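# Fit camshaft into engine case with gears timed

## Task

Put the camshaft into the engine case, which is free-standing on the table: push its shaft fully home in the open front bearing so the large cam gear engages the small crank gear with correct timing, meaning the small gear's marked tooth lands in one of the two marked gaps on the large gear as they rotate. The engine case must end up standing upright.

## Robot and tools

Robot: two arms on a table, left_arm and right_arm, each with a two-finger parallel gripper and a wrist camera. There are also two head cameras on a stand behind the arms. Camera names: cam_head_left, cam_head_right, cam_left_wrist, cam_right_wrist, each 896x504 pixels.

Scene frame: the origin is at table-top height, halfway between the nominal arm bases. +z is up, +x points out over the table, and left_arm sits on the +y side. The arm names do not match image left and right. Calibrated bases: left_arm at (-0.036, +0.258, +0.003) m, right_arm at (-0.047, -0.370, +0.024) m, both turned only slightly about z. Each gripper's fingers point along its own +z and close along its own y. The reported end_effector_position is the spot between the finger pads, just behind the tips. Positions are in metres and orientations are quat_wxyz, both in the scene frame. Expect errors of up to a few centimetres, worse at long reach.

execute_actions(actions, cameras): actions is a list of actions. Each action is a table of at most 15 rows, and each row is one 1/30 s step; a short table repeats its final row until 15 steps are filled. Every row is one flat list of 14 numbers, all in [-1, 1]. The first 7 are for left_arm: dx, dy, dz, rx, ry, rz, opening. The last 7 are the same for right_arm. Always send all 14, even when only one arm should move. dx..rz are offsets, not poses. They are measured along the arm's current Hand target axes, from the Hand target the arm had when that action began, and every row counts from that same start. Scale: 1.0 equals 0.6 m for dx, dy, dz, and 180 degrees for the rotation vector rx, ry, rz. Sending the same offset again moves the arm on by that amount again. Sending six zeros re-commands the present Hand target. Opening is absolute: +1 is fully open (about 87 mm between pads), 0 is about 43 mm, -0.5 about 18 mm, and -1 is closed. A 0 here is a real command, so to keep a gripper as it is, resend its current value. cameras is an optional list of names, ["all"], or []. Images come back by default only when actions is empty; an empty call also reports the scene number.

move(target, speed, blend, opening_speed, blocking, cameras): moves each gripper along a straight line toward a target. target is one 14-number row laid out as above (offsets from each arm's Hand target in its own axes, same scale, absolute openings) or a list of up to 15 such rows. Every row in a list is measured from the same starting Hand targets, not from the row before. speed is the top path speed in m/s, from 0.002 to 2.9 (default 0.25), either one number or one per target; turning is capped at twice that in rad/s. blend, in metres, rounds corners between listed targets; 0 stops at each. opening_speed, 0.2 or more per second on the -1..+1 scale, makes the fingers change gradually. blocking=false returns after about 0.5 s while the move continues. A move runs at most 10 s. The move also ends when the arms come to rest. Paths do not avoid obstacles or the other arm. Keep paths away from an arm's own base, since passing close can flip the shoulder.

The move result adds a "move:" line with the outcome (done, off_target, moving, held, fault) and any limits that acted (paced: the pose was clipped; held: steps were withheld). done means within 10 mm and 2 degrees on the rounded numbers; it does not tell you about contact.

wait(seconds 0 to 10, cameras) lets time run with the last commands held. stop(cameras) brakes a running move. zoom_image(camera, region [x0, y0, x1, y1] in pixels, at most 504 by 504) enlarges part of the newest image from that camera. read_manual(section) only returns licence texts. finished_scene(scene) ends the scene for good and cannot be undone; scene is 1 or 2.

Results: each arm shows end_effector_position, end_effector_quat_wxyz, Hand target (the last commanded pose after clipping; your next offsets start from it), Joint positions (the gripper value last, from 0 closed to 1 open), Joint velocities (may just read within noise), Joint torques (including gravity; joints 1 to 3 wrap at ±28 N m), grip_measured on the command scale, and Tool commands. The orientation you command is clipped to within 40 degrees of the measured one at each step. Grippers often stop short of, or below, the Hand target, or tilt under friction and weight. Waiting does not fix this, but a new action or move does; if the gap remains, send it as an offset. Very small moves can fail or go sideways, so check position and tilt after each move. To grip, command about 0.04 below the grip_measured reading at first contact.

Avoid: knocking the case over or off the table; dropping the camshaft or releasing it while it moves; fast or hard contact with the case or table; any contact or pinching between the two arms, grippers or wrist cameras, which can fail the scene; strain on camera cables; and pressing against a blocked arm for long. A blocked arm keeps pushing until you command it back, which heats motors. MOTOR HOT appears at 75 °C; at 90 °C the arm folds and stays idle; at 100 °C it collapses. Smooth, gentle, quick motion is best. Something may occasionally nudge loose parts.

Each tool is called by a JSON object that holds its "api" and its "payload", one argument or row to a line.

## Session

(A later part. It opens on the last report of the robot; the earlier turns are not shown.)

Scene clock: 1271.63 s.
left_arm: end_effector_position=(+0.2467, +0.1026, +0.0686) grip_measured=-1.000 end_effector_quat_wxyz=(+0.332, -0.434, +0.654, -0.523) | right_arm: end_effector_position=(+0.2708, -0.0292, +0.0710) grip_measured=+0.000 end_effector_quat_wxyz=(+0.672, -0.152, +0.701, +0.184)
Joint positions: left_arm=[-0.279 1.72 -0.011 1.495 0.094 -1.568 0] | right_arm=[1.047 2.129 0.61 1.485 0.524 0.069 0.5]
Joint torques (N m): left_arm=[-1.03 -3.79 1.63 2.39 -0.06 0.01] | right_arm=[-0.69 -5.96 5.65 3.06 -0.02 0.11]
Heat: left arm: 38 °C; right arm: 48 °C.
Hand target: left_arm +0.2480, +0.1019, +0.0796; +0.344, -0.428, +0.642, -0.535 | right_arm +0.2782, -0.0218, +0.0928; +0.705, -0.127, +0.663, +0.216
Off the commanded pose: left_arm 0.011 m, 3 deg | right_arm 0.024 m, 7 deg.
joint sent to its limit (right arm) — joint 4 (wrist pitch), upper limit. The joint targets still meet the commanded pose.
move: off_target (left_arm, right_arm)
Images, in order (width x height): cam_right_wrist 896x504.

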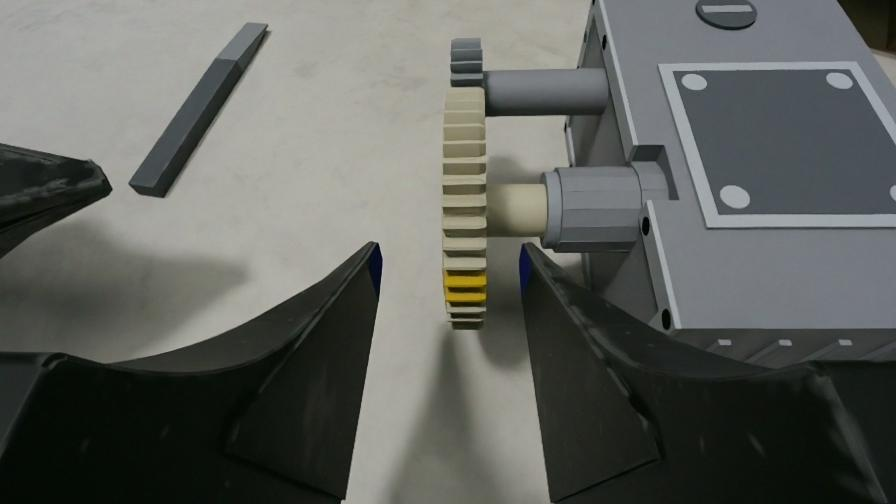

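{"api": "move", "payload": {
  "target": [
    [0,0,0,0,0,0,-1,0,-0.007,0,0,0,0,0],
    [0,0,0,0,0,0,-1,0,-0.007,0,0,0,0,-0.75]
  ],
  "speed": 0.05,
  "opening_speed": 0.4,
  "cameras": ["cam_right_wrist"]
}}

Scene clock: 1278.70 s.
left_arm: end_effector_position=(+0.2467, +0.1026, +0.0686) grip_measured=-1.000 end_effector_quat_wxyz=(+0.332, -0.434, +0.654, -0.523) | right_arm: end_effector_position=(+0.2741, -0.0316, +0.0710) grip_measured=-0.645 end_effector_quat_wxyz=(+0.673, -0.154, +0.701, +0.181)
Joint positions: left_arm=[-0.279 1.72 -0.011 1.495 0.094 -1.568 0] | right_arm=[1.035 2.129 0.61 1.485 0.514 0.064 0.178]
Joint torques (N m): left_arm=[-1.05 -3.81 1.66 2.39 -0.06 0.01] | right_arm=[-0.94 -6.15 5.03 3.05 -0.03 0.19]
Heat: left arm: 38 °C; right arm: 48 °C.
Hand target: left_arm +0.2480, +0.1019, +0.0796; +0.344, -0.428, +0.642, -0.535 | right_arm +0.2803, -0.0256, +0.0923; +0.705, -0.127, +0.663, +0.215
Off the commanded pose: left_arm 0.011 m, 3 deg | right_arm 0.023 m, 8 deg.
joint sent to its limit (right arm) — joint 4 (wrist pitch), upper limit. The joint targets still meet the commanded pose.
move: off_target (left_arm, right_arm); target 2's new opening was sent with right_arm's hand 0.023 m and 7 deg from that target
Images, in order (width x height): cam_right_wrist 896x504.

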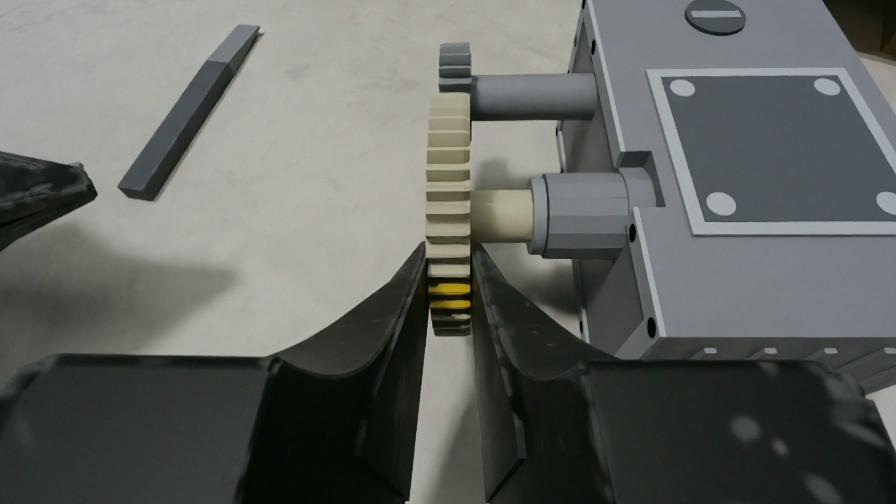

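{"api": "move", "payload": {
  "target": [0,0,0,0,0,0,-1,0,0.033,0,0,0,0,-0.78],
  "speed": 0.05,
  "cameras": ["cam_right_wrist","cam_left_wrist"]
}}

Scene clock: 1282.30 s.
left_arm: end_effector_position=(+0.2467, +0.1026, +0.0686) grip_measured=-1.000 end_effector_quat_wxyz=(+0.332, -0.434, +0.654, -0.523) | right_arm: end_effector_position=(+0.2746, -0.0292, +0.0714) grip_measured=-0.648 end_effector_quat_wxyz=(+0.680, -0.144, +0.700, +0.166)
Joint positions: left_arm=[-0.279 1.72 -0.011 1.495 0.094 -1.568 0] | right_arm=[1.058 2.144 0.634 1.485 0.574 0.05 0.176]
Joint torques (N m): left_arm=[-1.03 -3.78 1.66 2.4 -0.06 0] | right_arm=[1.62 -6.02 6.2 3.01 -0.1 0.26]
Heat: left arm: 38 °C; right arm: 48 °C.
Hand target: left_arm +0.2480, +0.1019, +0.0796; +0.344, -0.428, +0.642, -0.535 | right_arm +0.2709, -0.0083, +0.0943; +0.705, -0.127, +0.663, +0.215
Off the commanded pose: left_arm 0.011 m, 3 deg | right_arm 0.031 m, 8 deg.
joint sent to its limit (right arm) — joint 4 (wrist pitch), upper limit. The joint targets still meet the commanded pose.
move: off_target (left_arm, right_arm)
Images, in order (width x height): cam_left_wrist 896x504, cam_right_wrist 896x504.

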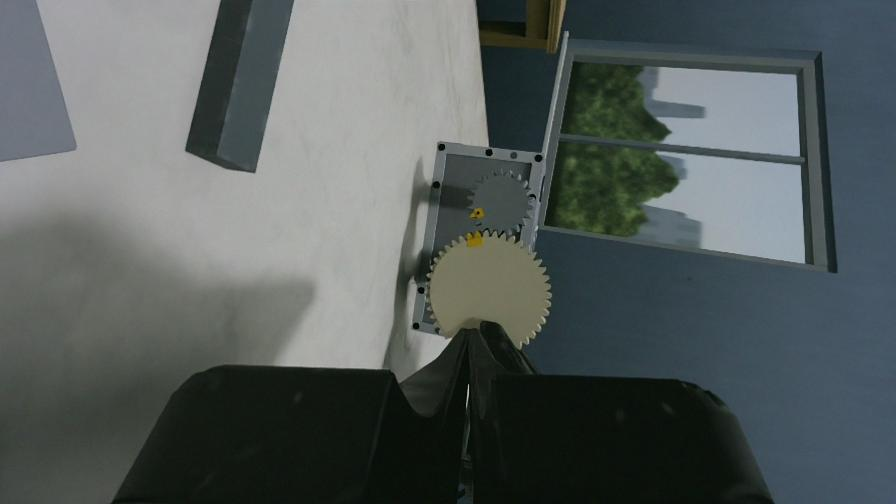

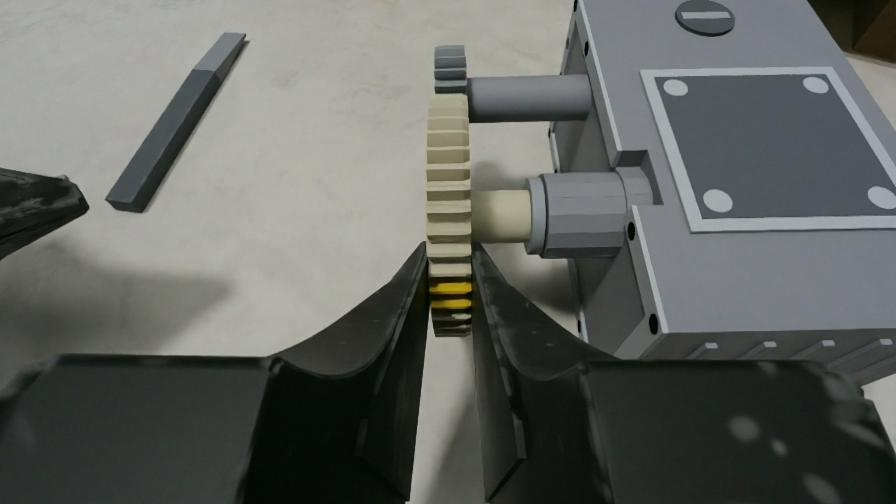

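{"api": "move", "payload": {
  "target": [0,0,0,0,0,0,-1,0,0.03,0,-0.01,0,0,-0.8],
  "speed": 0.05,
  "cameras": ["cam_right_wrist","cam_left_wrist"]
}}

Scene clock: 1287.30 s.
left_arm: end_effector_position=(+0.2467, +0.1026, +0.0686) grip_measured=-1.000 end_effector_quat_wxyz=(+0.332, -0.434, +0.654, -0.523) | right_arm: end_effector_position=(+0.2698, -0.0184, +0.0716) grip_measured=-0.650 end_effector_quat_wxyz=(+0.682, -0.148, +0.696, +0.168)
Joint positions: left_arm=[-0.279 1.72 -0.011 1.495 0.094 -1.568 0] | right_arm=[1.086 2.161 0.66 1.485 0.594 0.042 0.175]
Joint torques (N m): left_arm=[-1.03 -3.78 1.62 2.39 -0.06 0.01] | right_arm=[2.02 -6.48 6.35 3.01 -0.26 0.23]
Heat: left arm: 39 °C; right arm: 48 °C.
Hand target: left_arm +0.2480, +0.1019, +0.0796; +0.344, -0.428, +0.642, -0.535 | right_arm +0.2624, +0.0075, +0.0964; +0.703, -0.138, +0.660, +0.226
Off the commanded pose: left_arm 0.011 m, 3 deg | right_arm 0.036 m, 8 deg.
joint sent to its limit (right arm) — joint 4 (wrist pitch), upper limit. The joint targets still meet the commanded pose.
move: off_target (left_arm, right_arm)
Images, in order (width x height): cam_left_wrist 896x504, cam_right_wrist 896x504.

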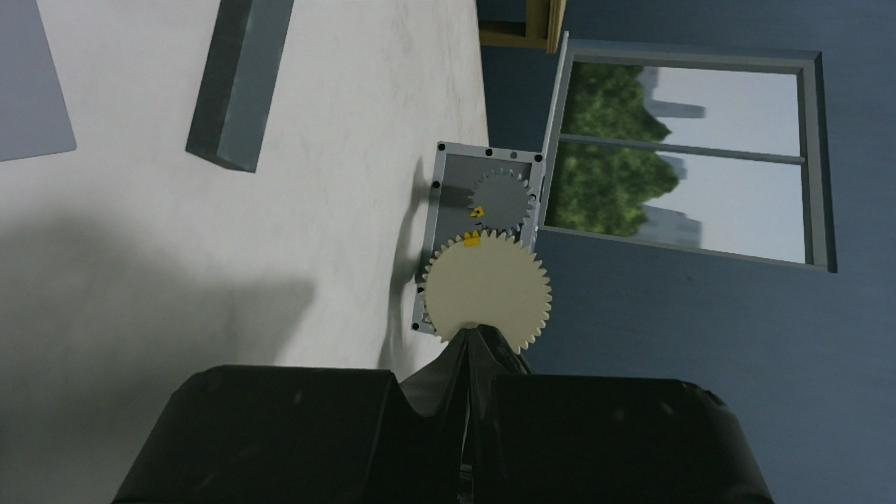

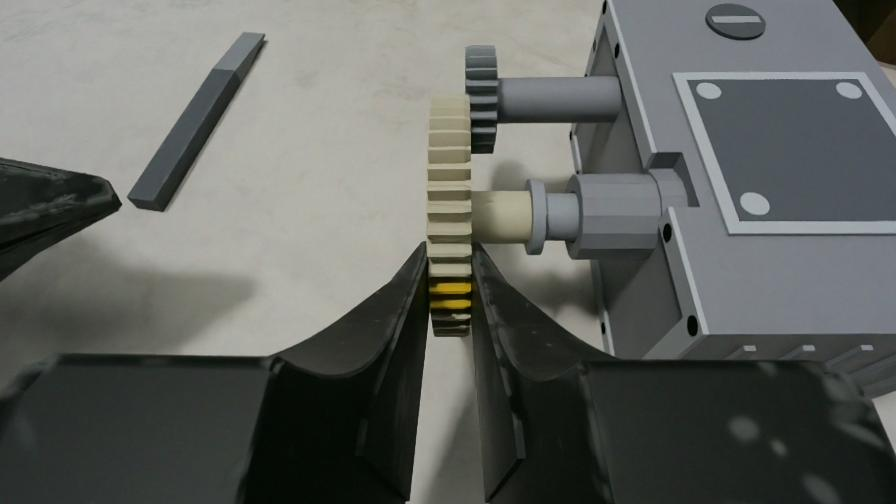

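{"api": "move", "payload": {
  "target": [0,0,0,0,0,0,-1,0,0.009,0,0,0,0,-0.8],
  "speed": 0.05,
  "cameras": ["cam_right_wrist","cam_left_wrist"]
}}

{"api": "zoom_image", "payload": {
  "camera": "cam_left_wrist",
  "region": [410, 150, 560, 300]
}}

Scene clock: 1292.70 s.
left_arm: end_effector_position=(+0.2467, +0.1026, +0.0686) grip_measured=-1.000 end_effector_quat_wxyz=(+0.332, -0.434, +0.654, -0.523) | right_arm: end_effector_position=(+0.2674, -0.0139, +0.0717) grip_measured=-0.650 end_effector_quat_wxyz=(+0.683, -0.148, +0.695, +0.168)
Joint positions: left_arm=[-0.279 1.72 -0.011 1.495 0.094 -1.568 0] | right_arm=[1.099 2.168 0.671 1.485 0.606 0.039 0.175]
Joint torques (N m): left_arm=[-1.03 -3.78 1.65 2.39 -0.06 0.01] | right_arm=[2.11 -6.54 6.39 3.03 -0.25 0.21]
Heat: left arm: 39 °C; right arm: 48 °C.
Hand target: left_arm +0.2480, +0.1019, +0.0796; +0.344, -0.428, +0.642, -0.535 | right_arm +0.2597, +0.0122, +0.0970; +0.703, -0.138, +0.660, +0.226
Off the commanded pose: left_arm 0.011 m, 3 deg | right_arm 0.037 m, 8 deg.
joint sent to its limit (right arm) — joint 4 (wrist pitch), upper limit. The joint targets still meet the commanded pose.
move: off_target (left_arm, right_arm)
Images, in order (width x height): cam_left_wrist 896x504, cam_right_wrist 896x504.

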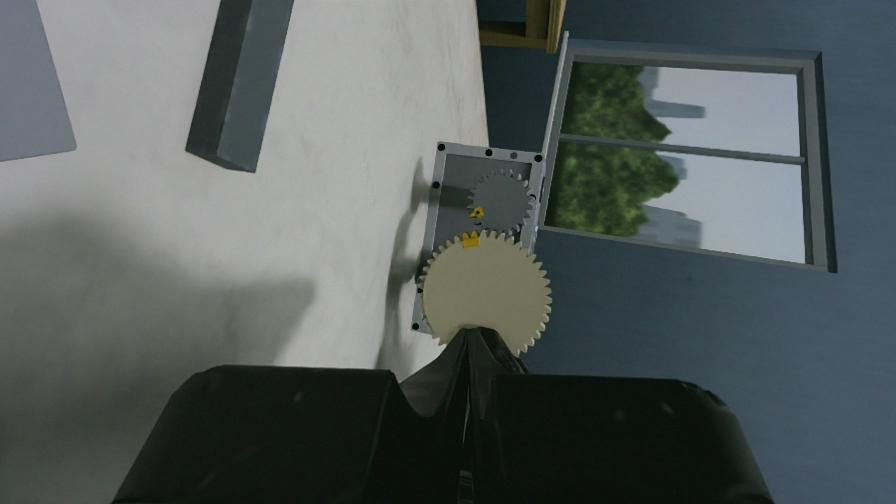

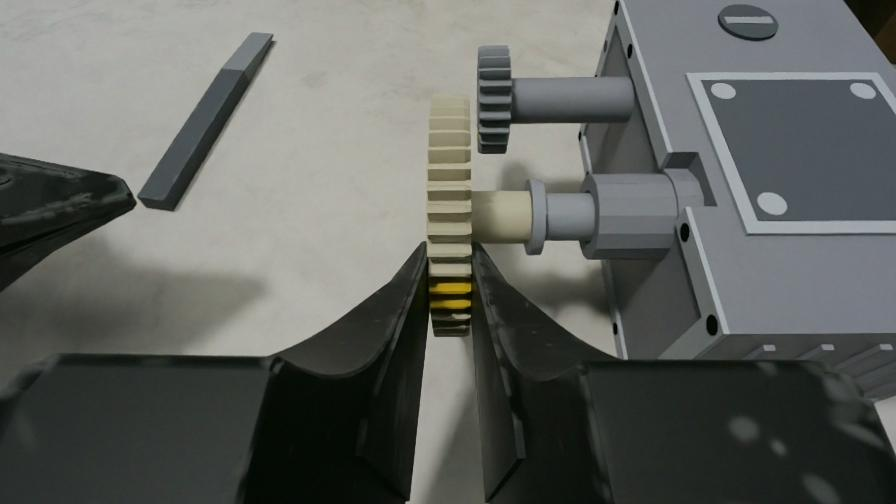

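Scaled by 3.360 from the camera's 896x504 image, which has a finer 1280x720 frame.

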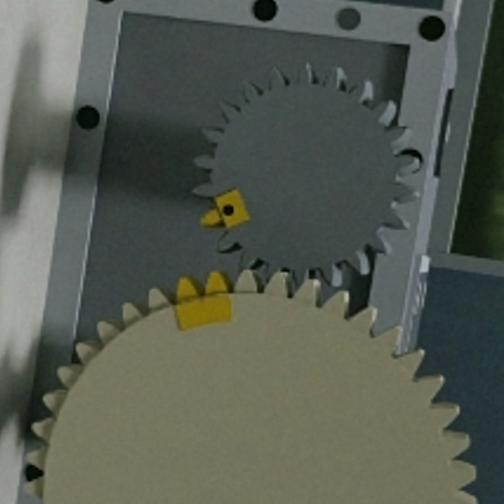

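{"api": "move", "payload": {
  "target": [0,0,0,0,0,0,-1,-0.0072,0,0.002,0,0.0455,0,-0.8],
  "speed": 0.05,
  "cameras": ["cam_right_wrist","cam_left_wrist"]
}}

{"api": "zoom_image", "payload": {
  "camera": "cam_left_wrist",
  "region": [410, 150, 560, 300]
}}

Scene clock: 1301.53 s.
left_arm: end_effector_position=(+0.2467, +0.1026, +0.0686) grip_measured=-1.000 end_effector_quat_wxyz=(+0.332, -0.434, +0.654, -0.523) | right_arm: end_effector_position=(+0.2630, -0.0097, +0.0735) grip_measured=-0.651 end_effector_quat_wxyz=(+0.645, -0.165, +0.728, +0.164)
Joint positions: left_arm=[-0.279 1.72 -0.011 1.495 0.094 -1.568 0] | right_arm=[1.1 2.048 0.689 1.222 0.583 0.103 0.175]
Joint torques (N m): left_arm=[-1.02 -3.77 1.62 2.4 -0.06 0.01] | right_arm=[0.61 -9.01 6.83 2.43 -0.33 0.36]
Heat: left arm: 39 °C; right arm: 48 °C.
Hand target: left_arm +0.2480, +0.1019, +0.0796; +0.344, -0.428, +0.642, -0.535 | right_arm +0.2606, +0.0122, +0.1014; +0.655, -0.154, +0.708, +0.216
Off the commanded pose: left_arm 0.011 m, 3 deg | right_arm 0.036 m, 7 deg.
move: off_target (left_arm, right_arm)
Images, in order (width x height): cam_left_wrist 896x504, cam_right_wrist 896x504.

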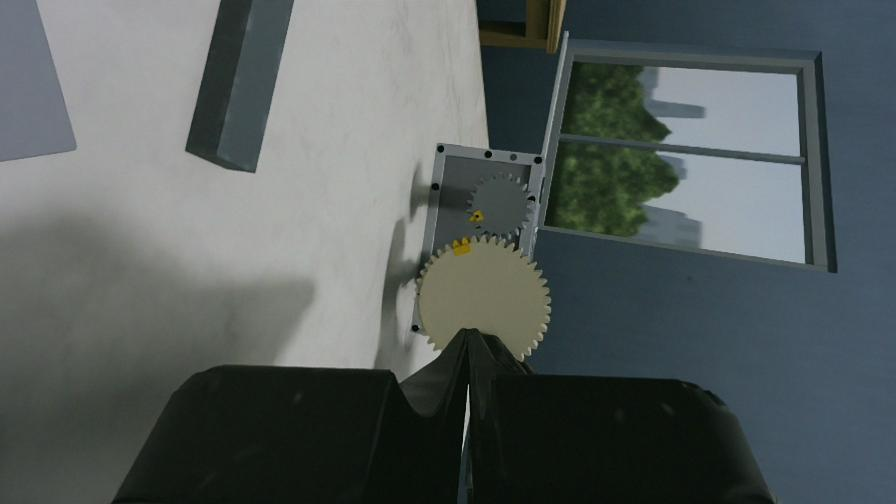

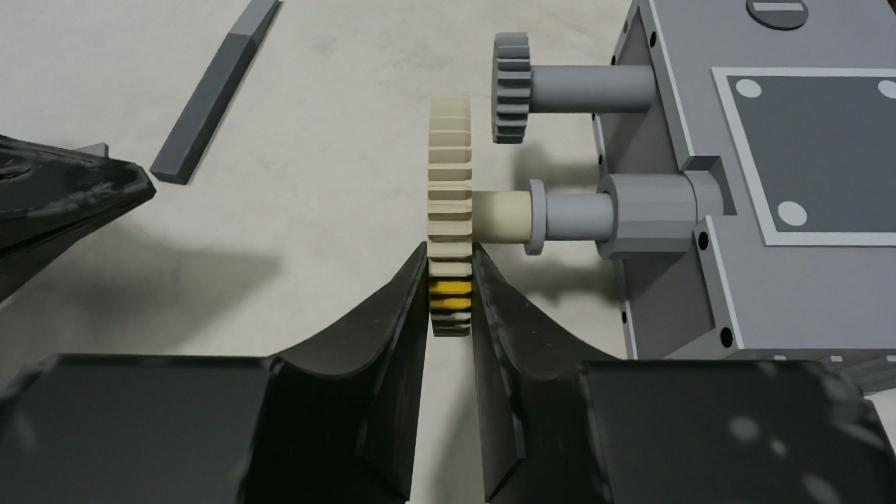

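Scaled by 3.360 from the camera's 896x504 image, which has a finer 1280x720 frame.

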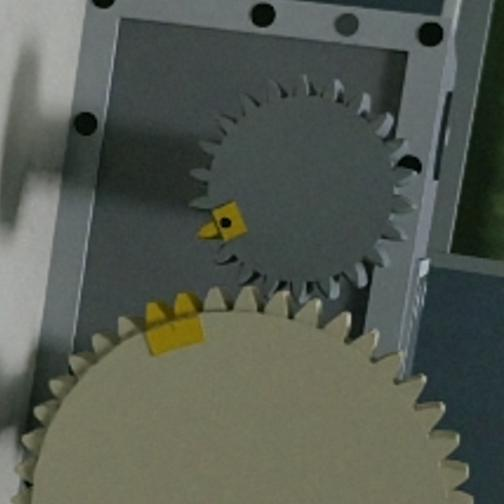

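{"api": "move", "payload": {
  "target": [0,0,0,0,0,0,-1,-0.0028,0,0.0005,0,0.018,0,-0.8],
  "speed": 0.05,
  "cameras": ["cam_right_wrist","cam_left_wrist"]
}}

{"api": "zoom_image", "payload": {
  "camera": "cam_left_wrist",
  "region": [410, 150, 560, 300]
}}

Scene clock: 1313.83 s.
left_arm: end_effector_position=(+0.2467, +0.1026, +0.0686) grip_measured=-1.000 end_effector_quat_wxyz=(+0.332, -0.434, +0.654, -0.523) | right_arm: end_effector_position=(+0.2603, -0.0076, +0.0747) grip_measured=-0.651 end_effector_quat_wxyz=(+0.623, -0.173, +0.745, +0.163)
Joint positions: left_arm=[-0.279 1.72 -0.011 1.495 0.094 -1.568 0] | right_arm=[1.098 1.992 0.706 1.084 0.562 0.136 0.175]
Joint torques (N m): left_arm=[-1.03 -3.78 1.65 2.39 -0.06 0.01] | right_arm=[0.05 -8.85 7.5 2.43 -0.26 0.36]
Heat: left arm: 39 °C; right arm: 46 °C.
Hand target: left_arm +0.2480, +0.1019, +0.0796; +0.344, -0.428, +0.642, -0.535 | right_arm +0.2610, +0.0123, +0.1030; +0.634, -0.160, +0.726, +0.211
Off the commanded pose: left_arm 0.011 m, 3 deg | right_arm 0.035 m, 6 deg.
move: off_target (left_arm, right_arm)
Images, in order (width x height): cam_left_wrist 896x504, cam_right_wrist 896x504.

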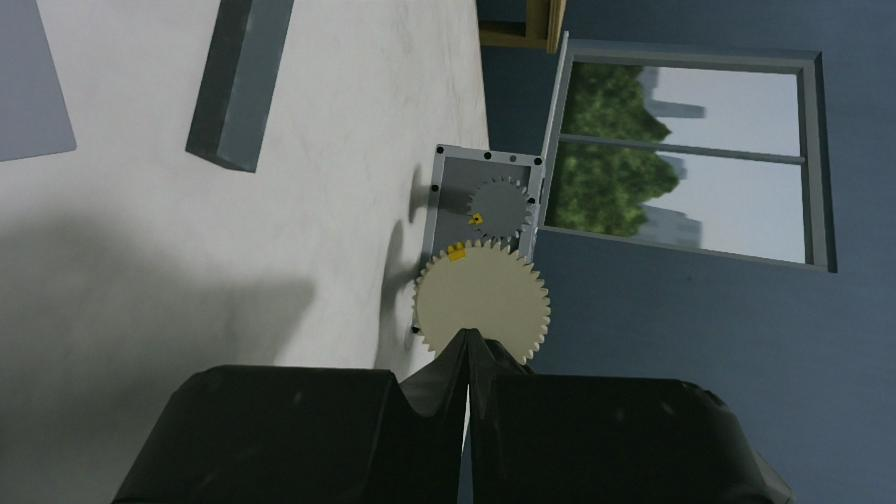

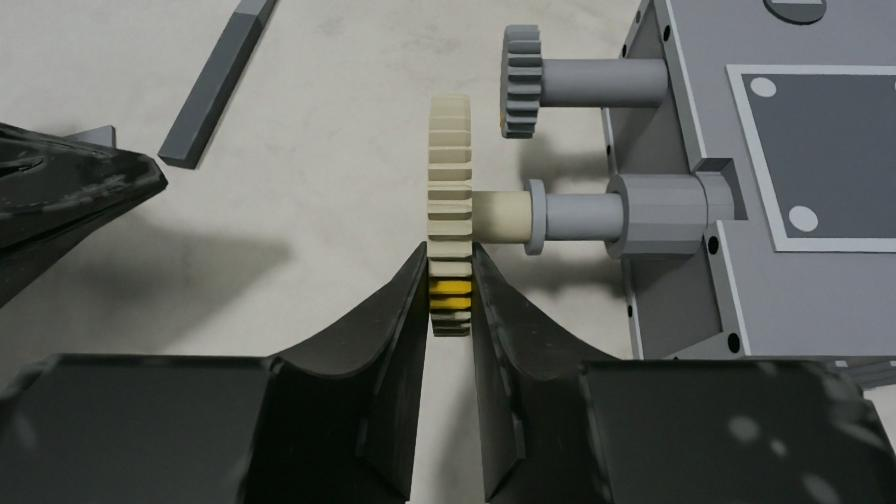

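Scaled by 3.360 from the camera's 896x504 image, which has a finer 1280x720 frame.

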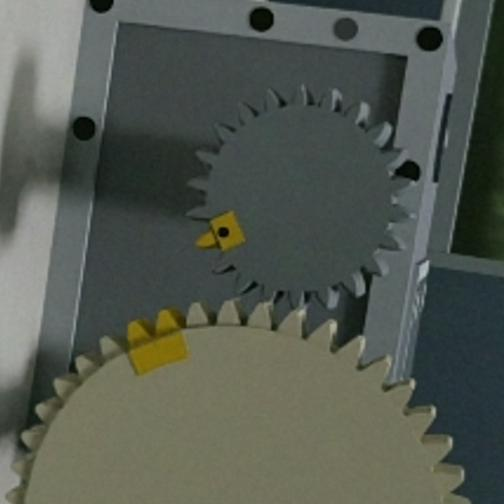

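{"api": "move", "payload": {
  "target": [0,0,0,0,0,0,-1,0.001,-0.06,0,0.005,-0.004,0,-0.8],
  "speed": 0.05,
  "cameras": ["cam_right_wrist","cam_left_wrist"]
}}

{"api": "zoom_image", "payload": {
  "camera": "cam_left_wrist",
  "region": [410, 150, 560, 300]
}}

Scene clock: 1323.80 s.
left_arm: end_effector_position=(+0.2467, +0.1026, +0.0686) grip_measured=-1.000 end_effector_quat_wxyz=(+0.332, -0.434, +0.654, -0.523) | right_arm: end_effector_position=(+0.2651, -0.0112, +0.0755) grip_measured=-0.635 end_effector_quat_wxyz=(+0.617, -0.187, +0.739, +0.195)
Joint positions: left_arm=[-0.279 1.72 -0.011 1.495 0.094 -1.568 0] | right_arm=[1.045 1.983 0.672 1.131 0.443 0.137 0.182]
Joint torques (N m): left_arm=[-1.02 -3.77 1.65 2.39 -0.06 0.01] | right_arm=[-2.59 -8.42 4.1 2.84 0.2 0.16]
Heat: left arm: 39 °C; right arm: 45 °C.
Hand target: left_arm +0.2480, +0.1019, +0.0796; +0.344, -0.428, +0.642, -0.535 | right_arm +0.2789, -0.0187, +0.0986; +0.640, -0.153, +0.724, +0.206
Off the commanded pose: left_arm 0.011 m, 3 deg | right_arm 0.028 m, 5 deg.
move: off_target (left_arm, right_arm)
Images, in order (width x height): cam_left_wrist 896x504, cam_right_wrist 896x504.

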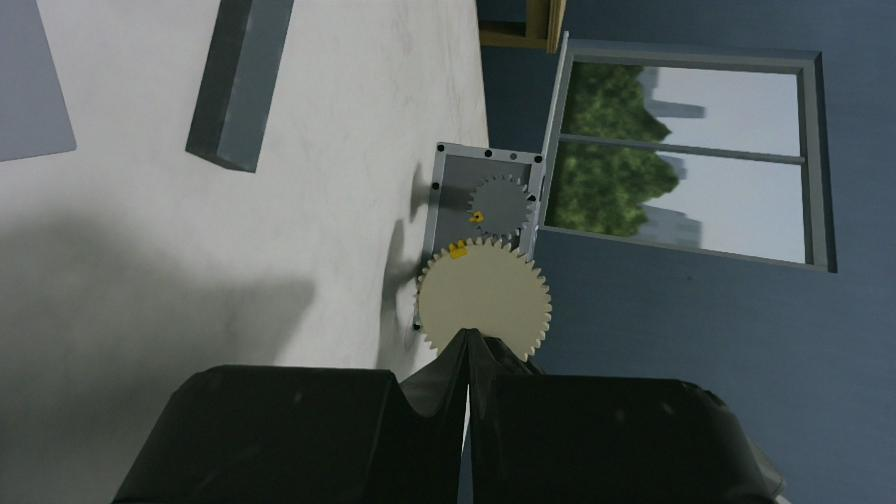

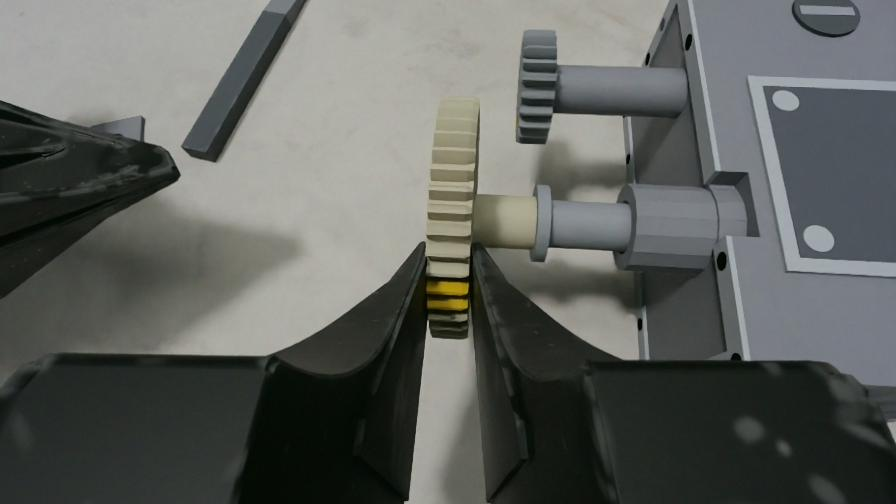

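Scaled by 3.360 from the camera's 896x504 image, which has a finer 1280x720 frame.

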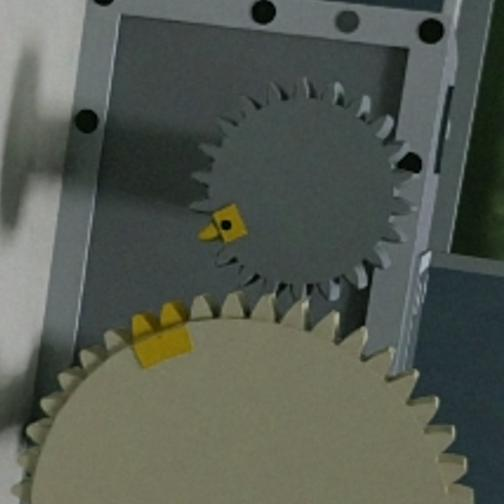

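{"api": "move", "payload": {
  "target": [
    [0,0,0,0,0,0,-1,0.0015,0.04,0,-0.005,-0.012,0,-0.8],
    [0,0,0,0,0,0,-1,0.0015,0.04,0,-0.005,-0.012,0,-0.8]
  ],
  "speed": 0.05,
  "cameras": ["cam_right_wrist","cam_left_wrist"]
}}

{"api": "zoom_image", "payload": {
  "camera": "cam_left_wrist",
  "region": [410, 150, 560, 300]
}}

Scene clock: 1332.33 s.
left_arm: end_effector_position=(+0.2467, +0.1026, +0.0686) grip_measured=-1.000 end_effector_quat_wxyz=(+0.332, -0.434, +0.654, -0.523) | right_arm: end_effector_position=(+0.2638, -0.0112, +0.0758) grip_measured=-0.645 end_effector_quat_wxyz=(+0.628, -0.176, +0.735, +0.186)
Joint positions: left_arm=[-0.279 1.72 -0.011 1.495 0.094 -1.568 0] | right_arm=[1.066 2.003 0.672 1.17 0.496 0.129 0.177]
Joint torques (N m): left_arm=[-1.05 -3.79 1.65 2.4 -0.06 0.02] | right_arm=[0.57 -6.38 6.69 3.01 0.16 0.15]
Heat: left arm: 39 °C; right arm: 46 °C.
Hand target: left_arm +0.2480, +0.1019, +0.0796; +0.344, -0.428, +0.642, -0.535 | right_arm +0.2672, +0.0021, +0.1001; +0.652, -0.155, +0.710, +0.215
Off the commanded pose: left_arm 0.011 m, 3 deg | right_arm 0.028 m, 6 deg.
move: off_target (left_arm, right_arm)
Images, in order (width x height): cam_left_wrist 896x504, cam_right_wrist 896x504.

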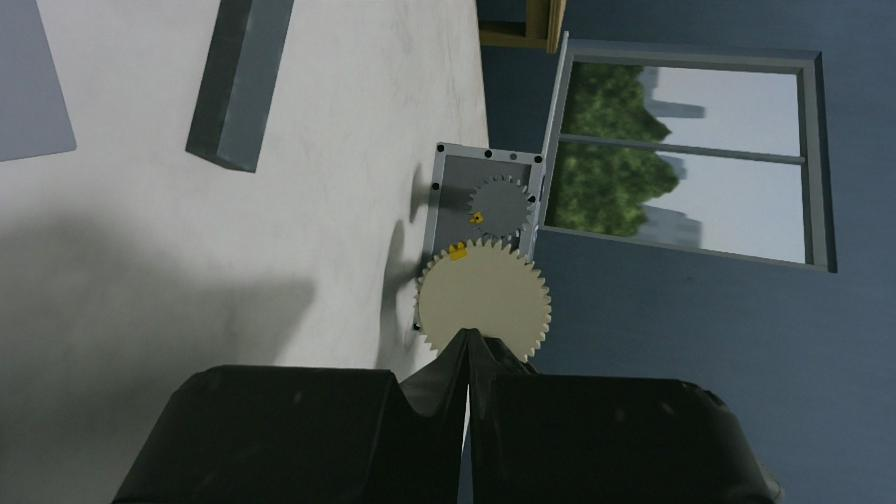

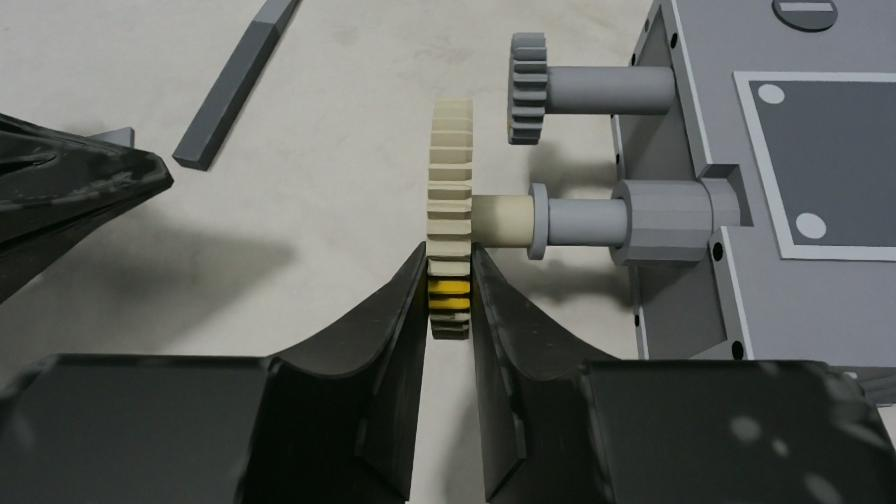

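Scaled by 3.360 from the camera's 896x504 image, which has a finer 1280x720 frame.

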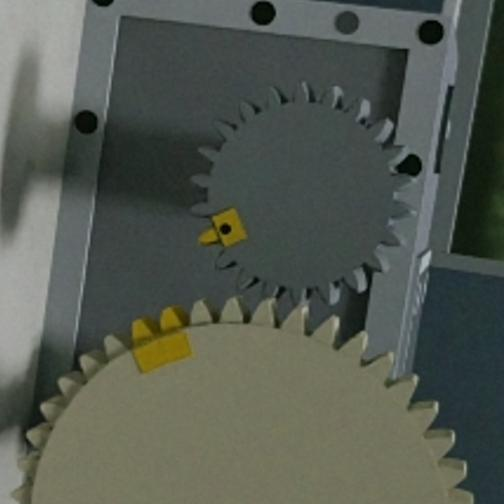

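{"api": "move", "payload": {
  "target": [
    [0.017,0.0145,0.014,0.217,0.127,0.503,-1,0,0,0,0,0,0,-0.8],
    [0.0917,-0.002,0.0993,0.217,0.127,0.503,-1,0,0,0,0,0,0,-0.8]
  ],
  "speed": [0.25,0.1],
  "cameras": ["all"]
}}

Scene clock: 1357.13 s.
left_arm: end_effector_position=(+0.2735, +0.0315, +0.0597) grip_measured=-1.000 end_effector_quat_wxyz=(+0.577, +0.369, +0.627, -0.372) | right_arm: end_effector_position=(+0.2639, -0.0113, +0.0758) grip_measured=-0.645 end_effector_quat_wxyz=(+0.628, -0.176, +0.735, +0.185)
Joint positions: left_arm=[-0.254 1.929 0.35 1.495 0.805 0.021 0] | right_arm=[1.066 2.003 0.672 1.17 0.497 0.129 0.177]
Joint torques (N m): left_arm=[-1.02 -3.89 3.58 2.42 0.01 -0.05] | right_arm=[0.58 -6.45 6.71 3.02 0.15 0.15]
Heat: left arm: 40 °C; right arm: 47 °C.
Hand target: left_arm +0.2799, +0.0279, +0.0703; +0.604, +0.369, +0.603, -0.368 | right_arm +0.2672, +0.0021, +0.1001; +0.652, -0.155, +0.710, +0.215
Off the commanded pose: left_arm 0.013 m, 4 deg | right_arm 0.028 m, 6 deg.
joint sent to its limit (left arm) — joint 4 (wrist pitch), upper limit. The joint targets still meet the commanded pose.
move: off_target (left_arm, right_arm)

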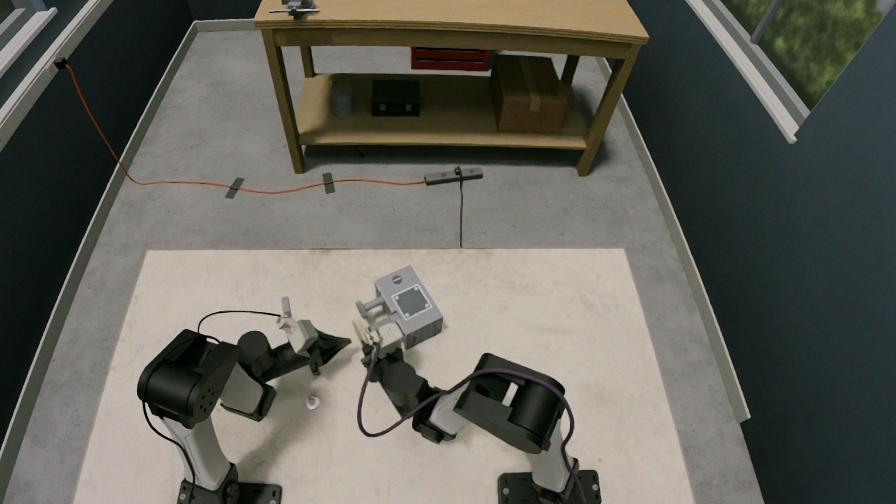

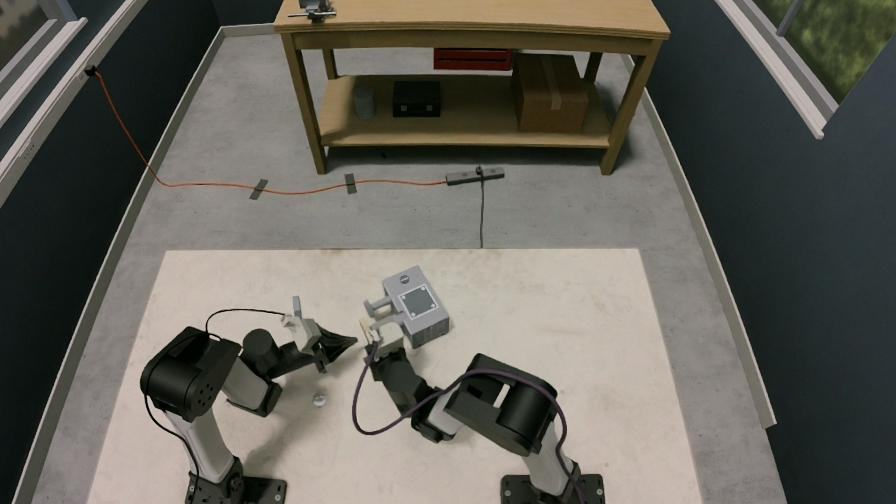

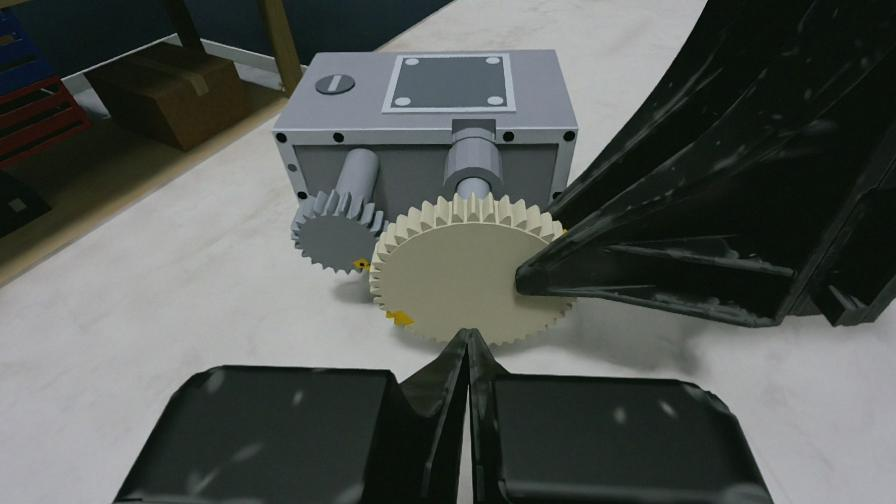

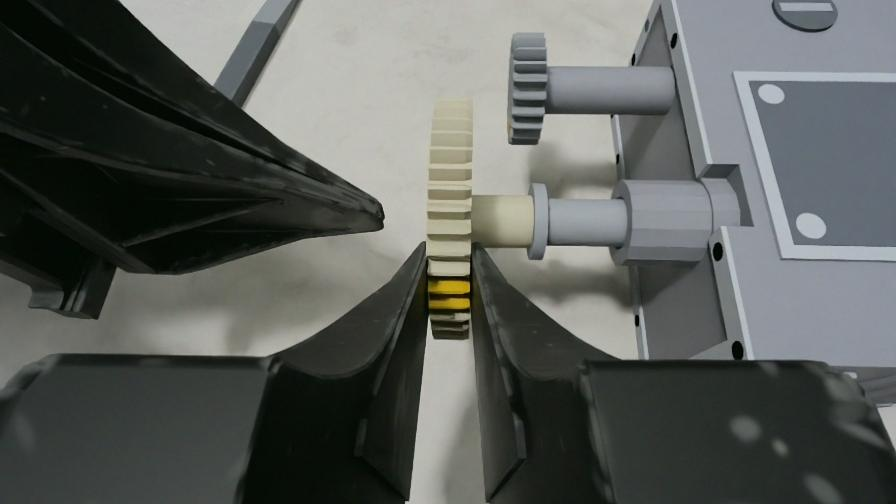

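{"api": "move", "payload": {
  "target": [
    [0.027,0,0.0,0,0,0,-1,0,-0.01,0,0,0,0,-0.8],
    [0.027,0,0.025,0,0,0,-1,0,-0.02,0,0,0,0,-0.8]
  ],
  "speed": 0.05,
  "cameras": ["cam_left_wrist","cam_right_wrist"]
}}

Scene clock: 1370.87 s.
left_arm: end_effector_position=(+0.2802, +0.0183, +0.0439) grip_measured=-1.000 end_effector_quat_wxyz=(+0.568, +0.374, +0.633, -0.369) | right_arm: end_effector_position=(+0.2643, -0.0108, +0.0760) grip_measured=-0.645 end_effector_quat_wxyz=(+0.628, -0.179, +0.734, +0.188)
Joint positions: left_arm=[-0.297 2.009 0.401 1.495 0.767 0.036 0] | right_arm=[1.063 2.003 0.672 1.171 0.487 0.127 0.177]
Joint torques (N m): left_arm=[-0.99 -4.25 3.44 2.45 0.01 -0.02] | right_arm=[-1.61 -6.87 4.57 3.2 -0.04 0.1]
Heat: left arm: 40 °C; right arm: 47 °C.
Hand target: left_arm +0.2868, +0.0146, +0.0542; +0.604, +0.369, +0.603, -0.368 | right_arm +0.2731, -0.0082, +0.0988; +0.652, -0.155, +0.710, +0.215
Off the commanded pose: left_arm 0.013 m, 5 deg | right_arm 0.025 m, 6 deg.
joint sent to its limit (left arm) — joint 4 (wrist pitch), upper limit. The joint targets still meet the commanded pose.
move: off_target (left_arm, right_arm)
Images, in order (width x height): cam_left_wrist 896x504, cam_right_wrist 896x504.

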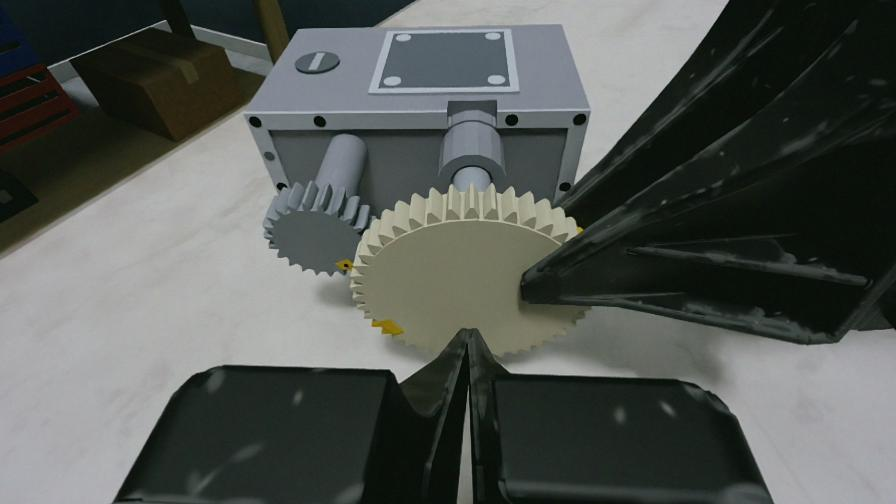

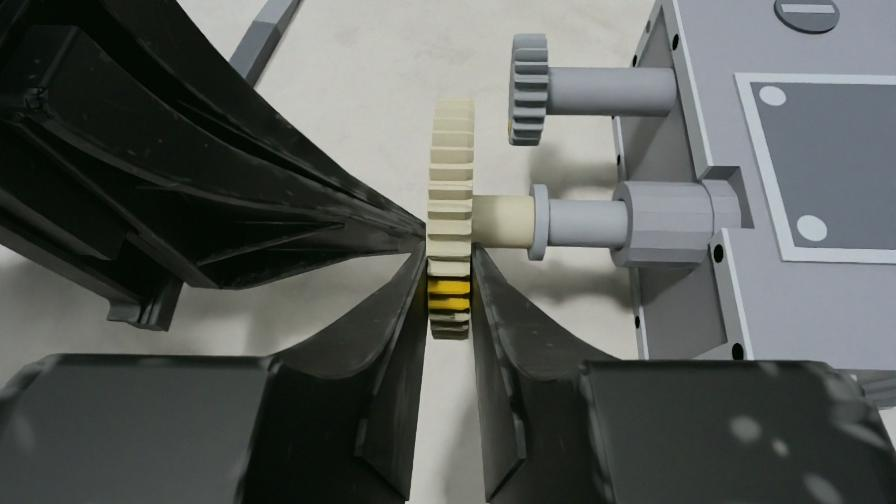

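{"api": "move", "payload": {
  "target": [0.0,0,0.03,0,0,0,-1,0.001,-0.03,0,0,0,0,-0.8],
  "speed": 0.03,
  "cameras": ["cam_left_wrist","cam_right_wrist"]
}}

Scene clock: 1381.17 s.
left_arm: end_effector_position=(+0.2897, +0.0056, +0.0427) grip_measured=-1.000 end_effector_quat_wxyz=(+0.573, +0.371, +0.633, -0.366) | right_arm: end_effector_position=(+0.2724, -0.0213, +0.0757) grip_measured=-0.643 end_effector_quat_wxyz=(+0.629, -0.182, +0.729, +0.197)
Joint positions: left_arm=[-0.334 2.044 0.449 1.495 0.719 0.027 0] | right_arm=[1.014 2.003 0.642 1.219 0.421 0.118 0.179]
Joint torques (N m): left_arm=[-1.55 -4.48 3.96 2.47 0.01 -0.05] | right_arm=[-1.78 -7.1 4.14 3.05 0.1 0.16]
Heat: left arm: 40 °C; right arm: 48 °C.
Hand target: left_arm +0.2950, -0.0014, +0.0542; +0.604, +0.369, +0.603, -0.368 | right_arm +0.2820, -0.0236, +0.0964; +0.652, -0.155, +0.710, +0.215
Off the commanded pose: left_arm 0.015 m, 5 deg | right_arm 0.023 m, 5 deg.
joint sent to its limit (left arm) — joint 4 (wrist pitch), upper limit. The joint targets still meet the commanded pose.
move: off_target (left_arm, right_arm)
Images, in order (width x height): cam_left_wrist 896x504, cam_right_wrist 896x504.

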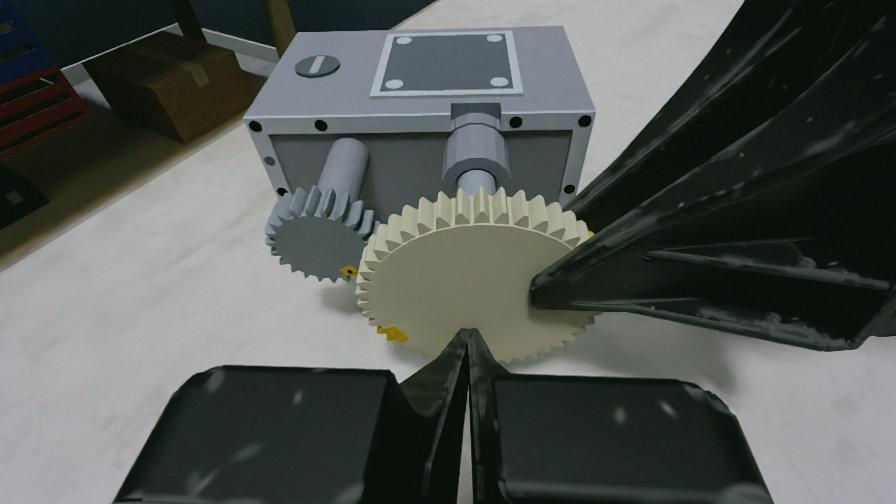

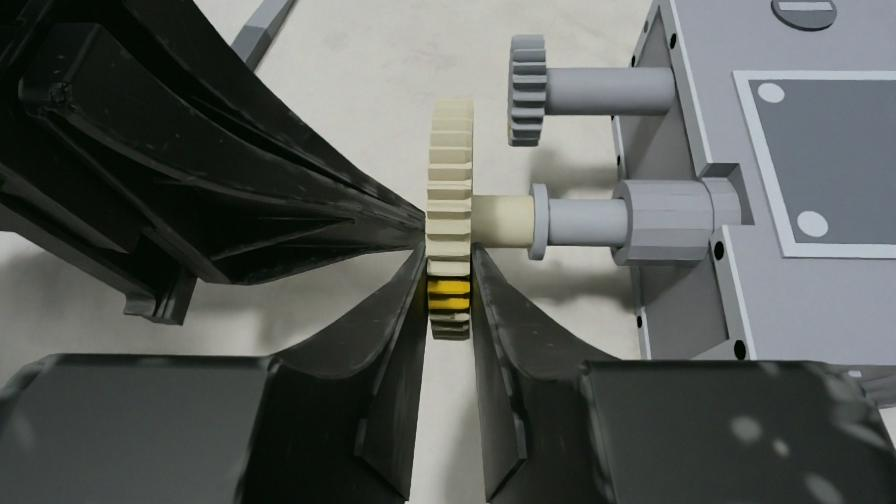

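{"api": "move", "payload": {
  "target": [
    [0,0,0,0,0,0,-1,0,0.0,0,0,0,0,-0.5],
    [0,0,0,0,0,0,-1,0,0,0,0,0,0,-0.2],
    [0,0,0,0,0,0,-1,0,0,-0.12,0,0,0,-0.2]
  ],
  "speed": 0.08,
  "opening_speed": 0.4,
  "cameras": ["cam_left_wrist","cam_right_wrist"]
}}

{"api": "zoom_image", "payload": {
  "camera": "cam_left_wrist",
  "region": [250, 180, 610, 380]
}}

Scene clock: 1391.40 s.
left_arm: end_effector_position=(+0.2893, +0.0031, +0.0437) grip_measured=-1.000 end_effector_quat_wxyz=(+0.573, +0.373, +0.630, -0.368) | right_arm: end_effector_position=(+0.2226, -0.0624, +0.0865) grip_measured=-0.200 end_effector_quat_wxyz=(+0.642, -0.171, +0.721, +0.196)
Joint positions: left_arm=[-0.34 2.044 0.453 1.495 0.718 0.027 0] | right_arm=[1.101 1.854 0.386 1.352 0.527 0.122 0.4]
Joint torques (N m): left_arm=[-1.03 -4.49 3.62 2.47 0.01 -0.05] | right_arm=[0.59 -6.41 3.03 2.62 0.16 0.22]
Heat: left arm: 41 °C; right arm: 48 °C.
Hand target: left_arm +0.2949, -0.0014, +0.0541; +0.604, +0.369, +0.603, -0.368 | right_arm +0.2202, -0.0602, +0.1004; +0.652, -0.155, +0.710, +0.215
Off the commanded pose: left_arm 0.013 m, 5 deg | right_arm 0.014 m, 3 deg.
joint sent to its limit (left arm) — joint 4 (wrist pitch), upper limit. The joint targets still meet the commanded pose.
move: off_target (left_arm, right_arm); target 2's new opening was sent with right_arm's hand 0.012 m and 3 deg from that target
Images, in order (width x height): cam_left_wrist 896x504, cam_right_wrist 896x504.

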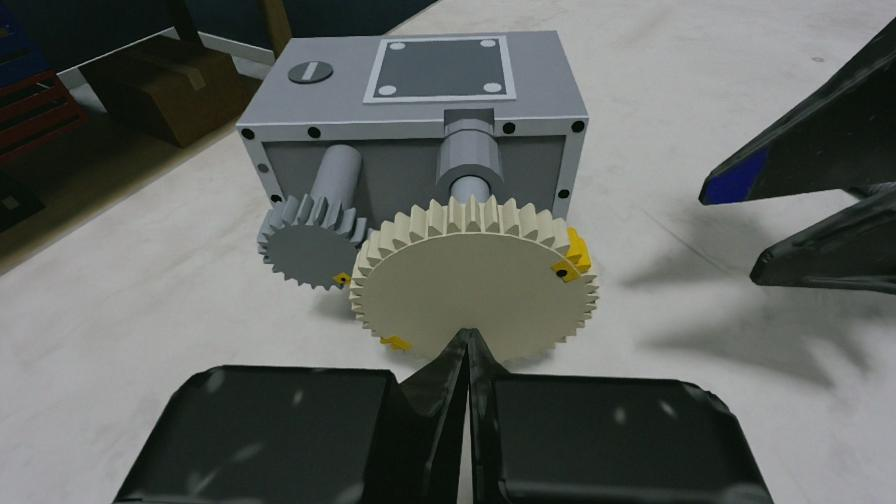

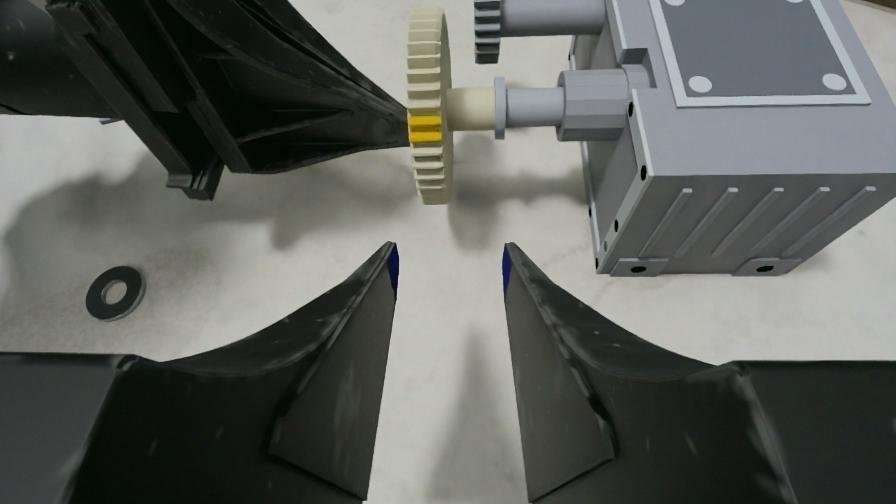

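Scaled by 1.400 from the camera's 896x504 image, which has a finer 1280x720 frame.

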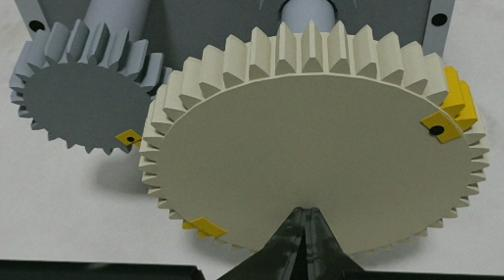

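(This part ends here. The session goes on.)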